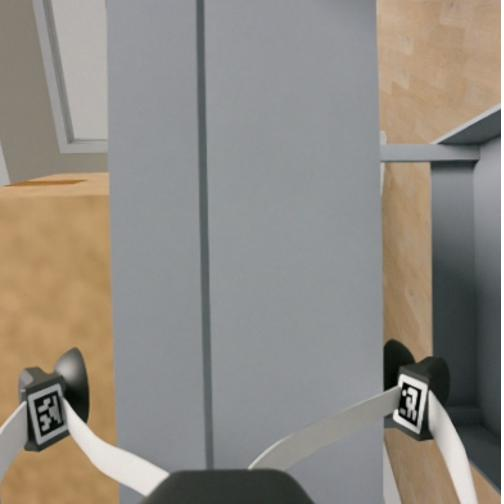

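Request:
move --blocking false --r1 '{"joints":{"lift_m":0.635}}'

Request:
wait --seconds 0.7

Request:
move --blocking false --r1 '{"base":{"translate_m":0.03},"pace":"slow","contact_limits":{"translate_m":0.2}}'

Request:
wait --seconds 1.2

Request:
move --blocking false --r1 '{"joints":{"gripper_m":-0.036}}'

Request:
wait --seconds 2 --cameras '["r1_wrist_camera","r1_head_camera"]'

Scene clock: 567.73 s.
move: r1 moving
r1.base_odometry: x=-4.037 y=-1.995 heading=+1.315
r1.turned_by_wheels: +0.000
r1.turned_by_imu: +0.000
r1.base_tilt: forward=-1.6 right=+1.2
r1.lidar_m: 0.34 0.38 2.60 2.74 2.50 2.44 2.58 2.17 2.08 2.23 2.30 0.40
r1.base_status: not commanded
r1.joint_positions: lift_m=+0.636 arm_m=+0.000 wrist_yaw_rad=-0.053 wrist_pitch_rad=-0.013 wrist_roll_rad=+1.568 gripper_m=+0.100
r1.joint_status: lift_m moving
r1.measured_speeds: translate_m=+0.000 strafe_m=+0.000 rotate_rad=+0.000 lift_m=-0.001 arm_m=+0.000 wrist_yaw_rad=+0.000 wrist_pitch_rad=-0.005 wrist_roll_rad=+0.000
r1.motor_effort: lift_m=+5(11) arm_m=+4(4) wheel_0=+6(7) wheel_1=+3(4) wheel_2=-7(7)
r1.servo_current: wrist_yaw_rad=52(65) wrist_pitch_rad=65(65) wrist_roll_rad=46(65) gripper_m=46(46)
r1.contact_limits: translate_m 0.2
r1.hand_pose: x=+0.4542 y=-0.1027 z=+0.8180 quat_wxyz=(+0.708, +0.706, -0.023, -0.014) (m; r1's base frame)
r1.wrist_depth_mm: - - 158 197 195 1921 1255 / - - - 198 196 - - / - - - 198 196 - - / - 410 - 198 198 - - / - 424 - 200 198 - - / - 208 - 200 198 - - / - 459 136 200 200 1921 -
r2: as last shown
r2.lidar_m: 0.37 0.41 1.67 1.69 3.35 1.61 1.25 1.23 1.27 0.98 0.95 0.67
r2.on_its_own: wrist_yaw_rad is at rest, and its servo_current (221 mA) is outside its rest range (0 to 104 mA)
r2.motor_effort: lift_m=+21(21) arm_m=-4(4) wheel_0=+20(21) wheel_1=+6(6) wheel_2=+9(9)
r2.servo_current: wrist_yaw_rad=221(221) wrist_pitch_rad=39(46) wrist_roll_rad=52(59) gripper_m=111(117)
r2.contact_limits: translate_m 0.8
r2.wrist_depth_mm: - - 165 230 225 219 214 / - - 168 233 228 220 214 / - - 245 233 228 222 215 / - - 246 235 230 223 217 / - - 247 236 231 224 219 / - - 175 179 230 225 220 / - - 253 - 231 223 220
pictures: none

Scene clock: 568.00 s.
earlier move: r1 done
r1.base_odometry: x=-4.037 y=-1.995 heading=+1.315
r1.turned_by_wheels: +0.000
r1.turned_by_imu: +0.000
r1.base_tilt: forward=-1.6 right=+1.2
r1.lidar_m: 0.35 0.40 2.62 2.75 2.53 2.43 2.59 2.16 2.09 2.19 2.30 0.37
r1.base_status: not commanded
r1.joint_positions: lift_m=+0.636 arm_m=+0.000 wrist_yaw_rad=-0.053 wrist_pitch_rad=-0.013 wrist_roll_rad=+1.568 gripper_m=+0.100
r1.joint_status: all done
r1.measured_speeds: all 0
r1.motor_effort: lift_m=+5(11) arm_m=+4(4) wheel_0=+6(7) wheel_1=+3(4) wheel_2=-7(7)
r1.servo_current: wrist_yaw_rad=72(72) wrist_pitch_rad=72(72) wrist_roll_rad=52(65) gripper_m=39(46)
r1.contact_limits: translate_m 0.2
r1.hand_pose: x=+0.4542 y=-0.1027 z=+0.8181 quat_wxyz=(+0.708, +0.706, -0.023, -0.014) (m; r1's base frame)
r1.wrist_depth_mm: - - 160 196 196 1808 1205 / - - 197 198 196 - - / - - - 198 198 - - / - 407 - 198 198 - - / - 424 - 199 199 - - / - 207 - 200 198 - - / - 455 136 199 200 1983 -
r2.base_odometry: x=-3.541 y=+0.296 heading=-1.970
r2.turned_by_wheels: +0.000
r2.turned_by_imu: +0.000
r2.base_tilt: forward=-0.7 right=+0.0
r2.lidar_m: 0.39 0.40 1.69 1.72 3.33 1.59 1.25 1.24 1.26 0.98 0.96 0.64
r2.base_status: not commanded
r2.joint_positions: lift_m=+0.860 arm_m=+0.000 wrist_yaw_rad=+0.610 wrist_pitch_rad=+0.001 wrist_roll_rad=+0.000 gripper_m=-0.037
r2.joint_status: not commanded
r2.measured_speeds: all 0
r2.on_its_own: wrist_yaw_rad is at rest, and its servo_current (202 mA) is outside its rest range (0 to 104 mA)
r2.motor_effort: lift_m=+21(21) arm_m=-3(4) wheel_0=+21(21) wheel_1=+6(6) wheel_2=+9(9)
r2.servo_current: wrist_yaw_rad=202(221) wrist_pitch_rad=39(46) wrist_roll_rad=46(59) gripper_m=111(117)
r2.contact_limits: translate_m 0.8
r2.hand_pose: x=+0.4573 y=+0.0937 z=+1.0377 quat_wxyz=(+0.954, +0.000, +0.001, +0.301) (m; r2's base frame)
r2.wrist_depth_mm: - - 165 231 226 220 213 / - - 168 233 228 220 215 / - - 245 234 229 222 216 / - - 247 236 230 224 216 / - - 247 236 231 224 219 / - - 175 180 229 225 218 / - - 253 - 231 224 220
wait: 0.27 of 0.7 s (r1 has come to rest)
pictures: none

Scene clock: 568.50 s.
move: r1 moving
r1.base_odometry: x=-4.034 y=-1.983 heading=+1.315
r1.turned_by_wheels: +0.000
r1.turned_by_imu: +0.000
r1.base_tilt: forward=-1.7 right=+1.3
r1.lidar_m: 0.36 0.38 2.63 2.75 2.51 2.45 2.59 2.18 2.11 2.21 2.29 0.40
r1.base_status: translate_m moving
r1.joint_positions: lift_m=+0.636 arm_m=+0.000 wrist_yaw_rad=-0.054 wrist_pitch_rad=-0.013 wrist_roll_rad=+1.568 gripper_m=+0.100
r1.joint_status: not commanded
r1.measured_speeds: translate_m=+0.050 strafe_m=+0.000 rotate_rad=+0.002 lift_m=+0.000 arm_m=+0.000 wrist_yaw_rad=+0.000 wrist_pitch_rad=+0.000 wrist_roll_rad=+0.000
r1.motor_effort: lift_m=+6(6) arm_m=+4(4) wheel_0=+6(8) wheel_1=+5(6) wheel_2=-13(16)
r1.servo_current: wrist_yaw_rad=65(72) wrist_pitch_rad=65(72) wrist_roll_rad=52(59) gripper_m=33(52)
r1.contact_limits: translate_m 0.2
r1.hand_pose: x=+0.4541 y=-0.1029 z=+0.8180 quat_wxyz=(+0.708, +0.706, -0.024, -0.015) (m; r1's base frame)
r1.wrist_depth_mm: - - 158 196 195 1863 1255 / - - 198 196 195 - - / - - - 196 196 - - / - 410 - 198 196 - - / - 424 139 198 197 - - / - 209 144 199 197 - - / - 459 138 198 199 1921 -
r2.base_odometry: x=-3.541 y=+0.296 heading=-1.970
r2.turned_by_wheels: +0.000
r2.turned_by_imu: +0.000
r2.base_tilt: forward=-0.7 right=+0.0
r2.lidar_m: 0.41 0.41 1.69 1.71 3.33 1.61 1.25 1.25 1.27 0.98 0.96 0.67
r2.base_status: not commanded
r2.joint_positions: lift_m=+0.860 arm_m=+0.000 wrist_yaw_rad=+0.610 wrist_pitch_rad=+0.001 wrist_roll_rad=+0.000 gripper_m=-0.037
r2.joint_status: not commanded
r2.measured_speeds: all 0
r2.motor_effort: lift_m=+21(21) arm_m=-3(4) wheel_0=+21(21) wheel_1=+6(6) wheel_2=+9(9)
r2.servo_current: wrist_yaw_rad=215(215) wrist_pitch_rad=39(46) wrist_roll_rad=46(59) gripper_m=104(111)
r2.contact_limits: translate_m 0.8
r2.hand_pose: x=+0.4573 y=+0.0937 z=+1.0377 quat_wxyz=(+0.954, +0.000, +0.001, +0.301) (m; r2's base frame)
r2.wrist_depth_mm: - - 165 231 226 219 213 / - - 168 233 229 220 214 / - - 245 234 229 221 216 / - - 247 236 229 222 216 / - - 248 236 231 224 218 / - - 176 180 229 225 220 / - - 252 - 231 224 221
pictures: none

Scene clock: 569.37 s.
earlier move: r1 done
r1.base_odometry: x=-4.029 y=-1.966 heading=+1.315
r1.turned_by_wheels: +0.000
r1.turned_by_imu: +0.000
r1.base_tilt: forward=-1.6 right=+1.3
r1.lidar_m: 0.35 0.38 2.61 2.73 2.49 2.46 2.60 2.18 2.10 2.23 2.26 0.41
r1.base_status: done
r1.joint_positions: lift_m=+0.636 arm_m=+0.000 wrist_yaw_rad=-0.054 wrist_pitch_rad=-0.013 wrist_roll_rad=+1.568 gripper_m=+0.100
r1.joint_status: not commanded
r1.measured_speeds: all 0
r1.motor_effort: lift_m=+6(6) arm_m=+4(4) wheel_0=+6(8) wheel_1=+4(6) wheel_2=-7(16)
r1.servo_current: wrist_yaw_rad=46(72) wrist_pitch_rad=72(78) wrist_roll_rad=59(72) gripper_m=39(52)
r1.contact_limits: translate_m 0.2
r1.hand_pose: x=+0.4541 y=-0.1029 z=+0.8180 quat_wxyz=(+0.708, +0.706, -0.024, -0.015) (m; r1's base frame)
r1.wrist_depth_mm: - - - 196 196 1863 1255 / - - - 197 195 - - / - - - 197 196 - - / - 413 143 198 198 - - / - 424 - 199 198 - - / - 207 - 199 197 - - / - 459 137 200 198 1921 -
r2.base_odometry: x=-3.541 y=+0.296 heading=-1.970
r2.turned_by_wheels: +0.000
r2.turned_by_imu: +0.000
r2.base_tilt: forward=-0.7 right=+0.0
r2.lidar_m: 0.41 0.38 1.68 1.71 3.35 1.62 1.26 1.25 1.25 1.00 0.97 0.69
r2.base_status: not commanded
r2.joint_positions: lift_m=+0.860 arm_m=+0.000 wrist_yaw_rad=+0.610 wrist_pitch_rad=+0.001 wrist_roll_rad=+0.000 gripper_m=-0.037
r2.joint_status: not commanded
r2.measured_speeds: all 0
r2.on_its_own: wrist_yaw_rad is at rest, and its servo_current (208 mA) is outside its rest range (0 to 104 mA)
r2.motor_effort: lift_m=+21(21) arm_m=-4(4) wheel_0=+20(21) wheel_1=+6(6) wheel_2=+9(9)
r2.servo_current: wrist_yaw_rad=208(215) wrist_pitch_rad=33(46) wrist_roll_rad=46(59) gripper_m=111(111)
r2.contact_limits: translate_m 0.8
r2.hand_pose: x=+0.4573 y=+0.0937 z=+1.0377 quat_wxyz=(+0.954, +0.000, +0.001, +0.301) (m; r2's base frame)
r2.wrist_depth_mm: - - 165 231 226 220 213 / - - 167 232 228 220 213 / - - 244 234 229 221 216 / - - 247 235 230 223 217 / - - 247 236 231 224 218 / - - 175 180 230 224 220 / - - 251 - 233 224 221
wait: 0.87 of 1.2 s (r1 has come to rest)
pictures: none

Scene clock: 569.87 s.
move: r1 moving
r1.base_odometry: x=-4.029 y=-1.966 heading=+1.315
r1.turned_by_wheels: +0.000
r1.turned_by_imu: +0.000
r1.base_tilt: forward=-1.6 right=+1.2
r1.lidar_m: 0.36 0.40 2.61 2.74 2.51 2.44 2.59 2.17 2.10 2.19 2.28 0.36
r1.base_status: not commanded
r1.joint_positions: lift_m=+0.636 arm_m=+0.000 wrist_yaw_rad=-0.054 wrist_pitch_rad=-0.014 wrist_roll_rad=+1.568 gripper_m=+0.084
r1.joint_status: gripper_m moving
r1.measured_speeds: all 0
r1.motor_effort: lift_m=+6(6) arm_m=+4(4) wheel_0=+6(7) wheel_1=+4(4) wheel_2=-5(7)
r1.servo_current: wrist_yaw_rad=39(59) wrist_pitch_rad=78(78) wrist_roll_rad=52(65) gripper_m=143(143)
r1.contact_limits: translate_m 0.2
r1.hand_pose: x=+0.4541 y=-0.1029 z=+0.8184 quat_wxyz=(+0.708, +0.706, -0.024, -0.014) (m; r1's base frame)
r1.wrist_depth_mm: - - - 194 194 1921 1255 / - - - 195 194 - - / - - - 196 195 - - / - 407 138 197 196 - - / - 424 159 198 196 - - / - 433 158 198 196 - - / - 455 138 198 198 - -
r2.base_odometry: x=-3.541 y=+0.296 heading=-1.970
r2.turned_by_wheels: +0.000
r2.turned_by_imu: +0.000
r2.base_tilt: forward=-0.6 right=+0.0
r2.lidar_m: 0.39 0.40 1.68 1.72 3.34 1.61 1.27 1.24 1.25 1.00 0.96 0.67
r2.base_status: not commanded
r2.joint_positions: lift_m=+0.860 arm_m=+0.000 wrist_yaw_rad=+0.610 wrist_pitch_rad=+0.001 wrist_roll_rad=+0.000 gripper_m=-0.037
r2.joint_status: not commanded
r2.measured_speeds: all 0
r2.motor_effort: lift_m=+21(21) arm_m=-4(4) wheel_0=+20(21) wheel_1=+5(6) wheel_2=+9(9)
r2.servo_current: wrist_yaw_rad=221(221) wrist_pitch_rad=39(46) wrist_roll_rad=46(52) gripper_m=104(117)
r2.contact_limits: translate_m 0.8
r2.hand_pose: x=+0.4573 y=+0.0937 z=+1.0377 quat_wxyz=(+0.954, +0.000, +0.001, +0.301) (m; r2's base frame)
r2.wrist_depth_mm: - - 165 230 225 219 213 / - - 168 233 227 221 214 / - - 245 234 229 222 216 / - - 247 236 230 223 217 / - - 248 236 231 224 219 / - - 175 180 229 225 219 / - - 253 - 231 224 221
pictures: none

Scene clock: 571.43 s.
earlier move: r1 done
r1.base_odometry: x=-4.029 y=-1.966 heading=+1.315
r1.turned_by_wheels: +0.000
r1.turned_by_imu: +0.000
r1.base_tilt: forward=-1.6 right=+1.3
r1.lidar_m: 0.37 0.39 2.61 2.74 2.54 2.46 2.61 2.19 2.11 2.21 2.28 0.39
r1.base_status: not commanded
r1.joint_positions: lift_m=+0.636 arm_m=+0.000 wrist_yaw_rad=-0.053 wrist_pitch_rad=-0.007 wrist_roll_rad=+1.568 gripper_m=-0.034
r1.joint_status: all done
r1.measured_speeds: all 0
r1.motor_effort: lift_m=+10(10) arm_m=-4(4) wheel_0=+2(7) wheel_1=+3(4) wheel_2=-1(7)
r1.servo_current: wrist_yaw_rad=65(78) wrist_pitch_rad=52(85) wrist_roll_rad=33(65) gripper_m=150(358)
r1.contact_limits: translate_m 0.2
r1.hand_pose: x=+0.4543 y=-0.1025 z=+0.8158 quat_wxyz=(+0.708, +0.706, -0.021, -0.016) (m; r1's base frame)
r1.wrist_depth_mm: - - 191 192 - 1756 1281 / - - 191 192 - 1863 - / - 477 193 193 193 - - / - 404 194 195 - - - / - 418 195 195 - - - / - 430 196 195 191 164 - / 149 160 - 196 168 164 -
r2.base_odometry: x=-3.541 y=+0.296 heading=-1.970
r2.turned_by_wheels: +0.000
r2.turned_by_imu: +0.000
r2.base_tilt: forward=-0.8 right=+0.0
r2.lidar_m: 0.40 0.38 1.67 1.72 3.33 1.59 1.26 1.25 1.25 0.99 0.98 0.68
r2.base_status: not commanded
r2.joint_positions: lift_m=+0.860 arm_m=+0.000 wrist_yaw_rad=+0.610 wrist_pitch_rad=+0.001 wrist_roll_rad=+0.000 gripper_m=-0.037
r2.joint_status: not commanded
r2.measured_speeds: all 0
r2.on_its_own: wrist_yaw_rad is at rest, and its servo_current (215 mA) is outside its rest range (0 to 104 mA)
r2.motor_effort: lift_m=+21(21) arm_m=-3(4) wheel_0=+20(21) wheel_1=+6(6) wheel_2=+9(9)
r2.servo_current: wrist_yaw_rad=215(221) wrist_pitch_rad=46(46) wrist_roll_rad=39(59) gripper_m=111(117)
r2.contact_limits: translate_m 0.8
r2.hand_pose: x=+0.4573 y=+0.0937 z=+1.0377 quat_wxyz=(+0.954, +0.000, +0.001, +0.301) (m; r2's base frame)
r2.wrist_depth_mm: - - 165 230 226 219 213 / - - 167 233 228 220 214 / - - 245 234 229 222 216 / - - 247 236 230 223 216 / - - 248 236 231 224 218 / - - 176 179 230 224 219 / - - 252 - 232 224 220
wait: 1.57 of 2 s (r1 has come to rest)
pictures: r1_head_camera, r1_wrist_camera
Images, in order (width x height): r1_head_camera 420x560, r1_wrist_camera 616x392.

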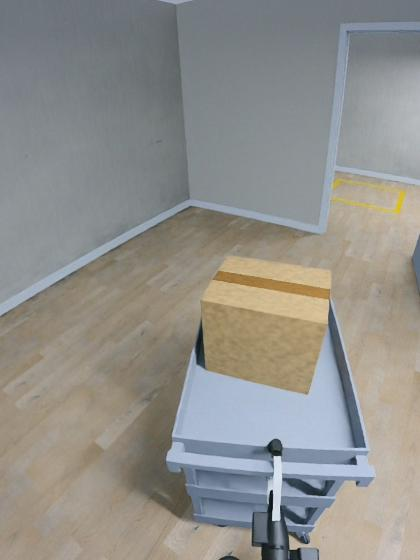

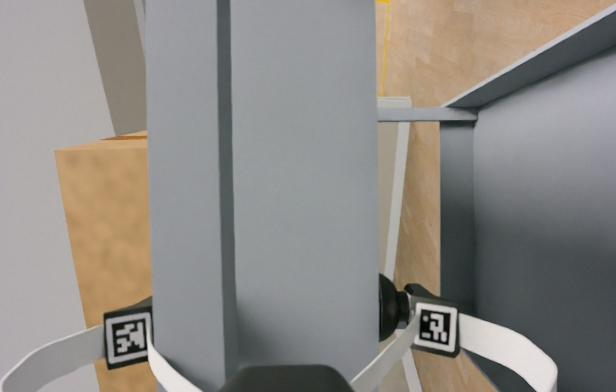

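Request:
move --blocking false --r1 '{"base":{"translate_m":-0.82,"strafe_m":0.52},"joints":{"wrist_yaw_rad":-0.35},"contact_limits":{"translate_m":0.8},"speeds":{"wrist_yaw_rad":0.12}}'

Request:
wait --seconds 4.5 --cameras '["r1_head_camera"]'

Scene clock: 604.70 s.
move: r1 moving
r1.base_odometry: x=-4.055 y=-1.990 heading=+1.315
r1.turned_by_wheels: +0.000
r1.turned_by_imu: +0.000
r1.base_tilt: forward=-1.5 right=+1.3
r1.lidar_m: 0.39 0.43 2.61 2.71 2.51 2.44 2.57 2.19 2.10 2.22 2.33 0.43
r1.base_status: translate_m moving; strafe_m moving
r1.joint_positions: lift_m=+0.636 arm_m=+0.000 wrist_yaw_rad=-0.100 wrist_pitch_rad=-0.006 wrist_roll_rad=+1.568 gripper_m=-0.034
r1.joint_status: wrist_yaw_rad moving
r1.measured_speeds: translate_m=-0.110 strafe_m=+0.070 rotate_rad=-0.003 lift_m=+0.000 arm_m=+0.000 wrist_yaw_rad=-0.119 wrist_pitch_rad=-0.016 wrist_roll_rad=+0.007
r1.motor_effort: lift_m=+10(10) arm_m=-4(4) wheel_0=-12(12) wheel_1=+4(5) wheel_2=+10(10)
r1.servo_current: wrist_yaw_rad=46(72) wrist_pitch_rad=46(52) wrist_roll_rad=46(59) gripper_m=124(143)
r1.contact_limits: translate_m 0.8
r1.hand_pose: x=+0.4491 y=-0.1157 z=+0.8157 quat_wxyz=(+0.707, +0.705, -0.038, -0.033) (m; r1's base frame)
r1.wrist_depth_mm: - - 226 227 - 1756 1281 / - - 227 227 - 1921 - / - - 226 225 - - - / - 433 174 226 - - - / - 452 168 225 - - - / - 459 166 226 177 - - / - 170 166 225 173 640 -
r2.base_odometry: x=-3.541 y=+0.296 heading=-1.970
r2.turned_by_wheels: +0.000
r2.turned_by_imu: +0.000
r2.base_tilt: forward=-0.7 right=+0.0
r2.lidar_m: 0.38 0.42 1.70 1.73 3.33 1.59 1.25 1.24 1.26 0.99 0.96 0.67
r2.base_status: not commanded
r2.joint_positions: lift_m=+0.860 arm_m=+0.000 wrist_yaw_rad=+0.610 wrist_pitch_rad=+0.001 wrist_roll_rad=+0.000 gripper_m=-0.037
r2.joint_status: not commanded
r2.measured_speeds: all 0
r2.motor_effort: lift_m=+21(21) arm_m=-4(4) wheel_0=+21(21) wheel_1=+5(6) wheel_2=+9(9)
r2.servo_current: wrist_yaw_rad=202(221) wrist_pitch_rad=46(46) wrist_roll_rad=39(52) gripper_m=111(111)
r2.contact_limits: translate_m 0.8
r2.hand_pose: x=+0.4573 y=+0.0937 z=+1.0377 quat_wxyz=(+0.954, +0.000, +0.001, +0.301) (m; r2's base frame)
r2.wrist_depth_mm: - - 165 230 225 219 213 / - - 168 232 227 220 214 / - - 246 233 229 221 216 / - - 247 236 230 222 217 / - - 248 236 232 223 218 / - - 175 179 230 224 219 / - - 252 - 232 224 220
pictures: none

Scene clock: 608.80 s.
earlier move: r1 done
r1.base_odometry: x=-4.739 y=-2.628 heading=+1.315
r1.turned_by_wheels: +0.000
r1.turned_by_imu: +0.003
r1.base_tilt: forward=-1.6 right=+1.3
r1.lidar_m: 0.42 2.69 2.59 2.06 1.52 1.50 1.59 2.16 2.10 2.23 0.35 0.36
r1.base_status: done
r1.joint_positions: lift_m=+0.636 arm_m=+0.000 wrist_yaw_rad=-0.352 wrist_pitch_rad=-0.021 wrist_roll_rad=+1.570 gripper_m=-0.035
r1.joint_status: all done
r1.measured_speeds: all 0
r1.motor_effort: lift_m=+9(10) arm_m=+4(8) wheel_0=-3(20) wheel_1=+3(6) wheel_2=-4(22)
r1.servo_current: wrist_yaw_rad=52(215) wrist_pitch_rad=111(124) wrist_roll_rad=46(72) gripper_m=65(143)
r1.contact_limits: translate_m 0.8
r1.hand_pose: x=+0.4114 y=-0.1815 z=+0.8199 quat_wxyz=(+0.698, +0.694, -0.131, -0.117) (m; r1's base frame)
r1.wrist_depth_mm: - - - 179 177 - - / - 392 145 189 186 - - / - 418 145 198 195 - - / - 466 147 207 206 - - / - 525 492 217 219 - - / - - 177 196 228 - - / - 154 - 173 146 1618 1366
r2.base_odometry: x=-3.541 y=+0.296 heading=-1.970
r2.turned_by_wheels: +0.000
r2.turned_by_imu: +0.001
r2.base_tilt: forward=-0.6 right=+0.0
r2.lidar_m: 0.38 0.42 3.81 2.35 3.32 1.63 1.26 1.25 1.26 0.98 0.95 0.68
r2.base_status: not commanded
r2.joint_positions: lift_m=+0.860 arm_m=+0.000 wrist_yaw_rad=+0.610 wrist_pitch_rad=+0.001 wrist_roll_rad=+0.000 gripper_m=-0.037
r2.joint_status: not commanded
r2.measured_speeds: all 0
r2.on_its_own: wrist_yaw_rad is at rest, and its servo_current (215 mA) is outside its rest range (0 to 104 mA)
r2.motor_effort: lift_m=+21(21) arm_m=-3(4) wheel_0=+20(21) wheel_1=+6(6) wheel_2=+9(9)
r2.servo_current: wrist_yaw_rad=215(228) wrist_pitch_rad=46(46) wrist_roll_rad=39(59) gripper_m=111(117)
r2.contact_limits: translate_m 0.8
r2.hand_pose: x=+0.4573 y=+0.0937 z=+1.0377 quat_wxyz=(+0.954, +0.000, +0.001, +0.301) (m; r2's base frame)
r2.wrist_depth_mm: - - 165 231 225 219 213 / - - 168 233 228 220 215 / - - 244 233 229 223 216 / - - 246 236 230 222 217 / - - 247 236 231 224 218 / - - 176 180 230 224 219 / - - 252 - 231 224 220
wait: 4.10 of 4.5 s (r1 has come to rest)
pictures: r1_head_camera
Images, in order (width x height): r1_head_camera 420x560.

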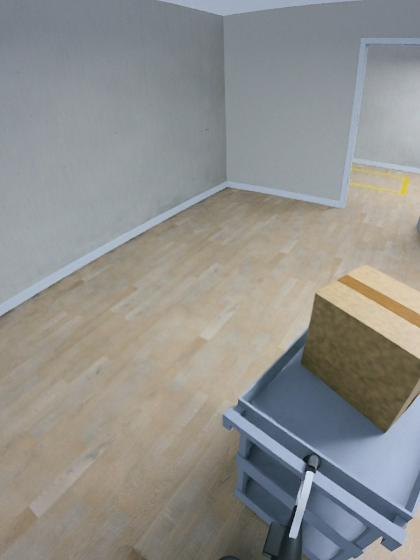

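Request:
move --blocking false --r1 '{"base":{"rotate_rad":-0.58},"joints":{"wrist_yaw_rad":0.2},"contact_limits":{"rotate_rad":0.8},"pace":"slow","speeds":{"wrist_yaw_rad":0.8}}'

Request:
wait --seconds 2 --cameras '["r1_head_camera"]'

Scene clock: 618.80 s.
move: r1 moving
r1.base_odometry: x=-4.739 y=-2.628 heading=+1.189
r1.turned_by_wheels: -0.126
r1.turned_by_imu: -0.127
r1.base_tilt: forward=-1.6 right=+1.3
r1.lidar_m: 0.43 2.80 2.57 2.38 1.61 1.50 1.53 2.03 2.10 2.15 0.37 0.33
r1.base_status: rotate_rad moving
r1.joint_positions: lift_m=+0.636 arm_m=+0.000 wrist_yaw_rad=-0.057 wrist_pitch_rad=-0.021 wrist_roll_rad=+1.570 gripper_m=-0.035
r1.joint_status: wrist_yaw_rad moving
r1.measured_speeds: translate_m=+0.002 strafe_m=+0.003 rotate_rad=-0.484 lift_m=+0.000 arm_m=+0.000 wrist_yaw_rad=+0.828 wrist_pitch_rad=+0.000 wrist_roll_rad=+0.000
r1.motor_effort: lift_m=+9(9) arm_m=+4(4) wheel_0=+4(4) wheel_1=+6(8) wheel_2=-2(4)
r1.servo_current: wrist_yaw_rad=286(397) wrist_pitch_rad=111(124) wrist_roll_rad=52(59) gripper_m=59(65)
r1.contact_limits: rotate_rad 0.8
r1.hand_pose: x=+0.4537 y=-0.1037 z=+0.8199 quat_wxyz=(+0.707, +0.706, -0.027, -0.013) (m; r1's base frame)
r1.wrist_depth_mm: 357 347 105 154 154 - - / - 377 109 166 164 - - / - 427 118 179 177 - - / - 500 124 194 192 - - / - - - 212 211 - - / - - 174 196 226 1921 1430 / - 149 - 178 146 1708 1366
r2.base_odometry: x=-3.541 y=+0.296 heading=-1.970
r2.turned_by_wheels: +0.000
r2.turned_by_imu: +0.000
r2.base_tilt: forward=-0.7 right=+0.0
r2.lidar_m: 0.38 0.40 3.80 2.39 3.31 1.61 1.25 1.24 1.25 1.00 0.97 0.67
r2.base_status: not commanded
r2.joint_positions: lift_m=+0.860 arm_m=+0.000 wrist_yaw_rad=+0.610 wrist_pitch_rad=+0.001 wrist_roll_rad=+0.000 gripper_m=-0.037
r2.joint_status: not commanded
r2.measured_speeds: all 0
r2.motor_effort: lift_m=+21(21) arm_m=-4(4) wheel_0=+21(21) wheel_1=+6(6) wheel_2=+9(9)
r2.servo_current: wrist_yaw_rad=195(215) wrist_pitch_rad=46(46) wrist_roll_rad=39(59) gripper_m=111(111)
r2.contact_limits: translate_m 0.8
r2.hand_pose: x=+0.4573 y=+0.0937 z=+1.0377 quat_wxyz=(+0.954, +0.000, +0.001, +0.301) (m; r2's base frame)
r2.wrist_depth_mm: - - 165 230 226 220 214 / - - 167 233 228 220 215 / - - 245 233 229 221 216 / - - 248 236 231 223 217 / - - 247 236 232 224 219 / - - 175 179 230 224 220 / - - 252 - 231 224 220
pictures: none

Scene clock: 620.10 s.
earlier move: r1 done
r1.base_odometry: x=-4.739 y=-2.628 heading=+0.737
r1.turned_by_wheels: -0.452
r1.turned_by_imu: -0.453
r1.base_tilt: forward=-1.6 right=+1.3
r1.lidar_m: 0.39 0.40 2.74 2.60 2.16 1.57 1.47 1.57 2.19 2.08 2.18 0.42
r1.base_status: done
r1.joint_positions: lift_m=+0.636 arm_m=+0.000 wrist_yaw_rad=+0.213 wrist_pitch_rad=-0.021 wrist_roll_rad=+1.570 gripper_m=-0.035
r1.joint_status: all done
r1.measured_speeds: all 0
r1.motor_effort: lift_m=+9(9) arm_m=+4(4) wheel_0=+11(15) wheel_1=+5(8) wheel_2=+3(10)
r1.servo_current: wrist_yaw_rad=78(397) wrist_pitch_rad=117(124) wrist_roll_rad=33(65) gripper_m=52(65)
r1.contact_limits: rotate_rad 0.8
r1.hand_pose: x=+0.4712 y=-0.0244 z=+0.8199 quat_wxyz=(+0.703, +0.703, +0.068, +0.083) (m; r1's base frame)
r1.wrist_depth_mm: - - - 186 186 - - / - 539 145 194 191 - - / - 413 145 201 199 - - / - 445 430 208 207 - - / - 488 469 216 216 - - / - - 177 200 224 - - / - 153 - 178 145 1863 -
r2.base_odometry: x=-3.541 y=+0.296 heading=-1.970
r2.turned_by_wheels: +0.000
r2.turned_by_imu: +0.000
r2.base_tilt: forward=-0.7 right=+0.0
r2.lidar_m: 0.40 0.38 3.79 2.32 3.32 1.58 1.27 1.25 1.27 0.96 0.96 0.67
r2.base_status: not commanded
r2.joint_positions: lift_m=+0.860 arm_m=+0.000 wrist_yaw_rad=+0.610 wrist_pitch_rad=+0.001 wrist_roll_rad=+0.000 gripper_m=-0.037
r2.joint_status: not commanded
r2.measured_speeds: all 0
r2.on_its_own: wrist_yaw_rad is at rest, and its servo_current (208 mA) is outside its rest range (0 to 104 mA)
r2.motor_effort: lift_m=+21(21) arm_m=-4(4) wheel_0=+21(21) wheel_1=+6(6) wheel_2=+9(9)
r2.servo_current: wrist_yaw_rad=208(221) wrist_pitch_rad=39(46) wrist_roll_rad=46(59) gripper_m=117(117)
r2.contact_limits: translate_m 0.8
r2.hand_pose: x=+0.4573 y=+0.0937 z=+1.0377 quat_wxyz=(+0.954, +0.000, +0.001, +0.301) (m; r2's base frame)
r2.wrist_depth_mm: - - 165 231 226 219 213 / - - 168 233 228 220 213 / - - 244 234 229 221 216 / - - 246 236 230 223 217 / - - 248 236 230 224 219 / - - 175 179 230 225 220 / - - 253 - 231 224 220
wait: 1.30 of 2 s (r1 has come to rest)
pictures: r1_head_camera
Images, in order (width x height): r1_head_camera 420x560.

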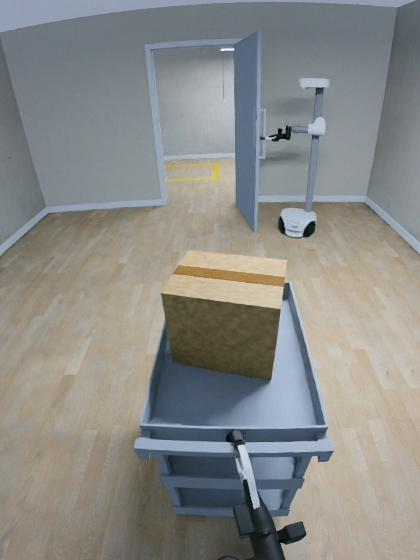

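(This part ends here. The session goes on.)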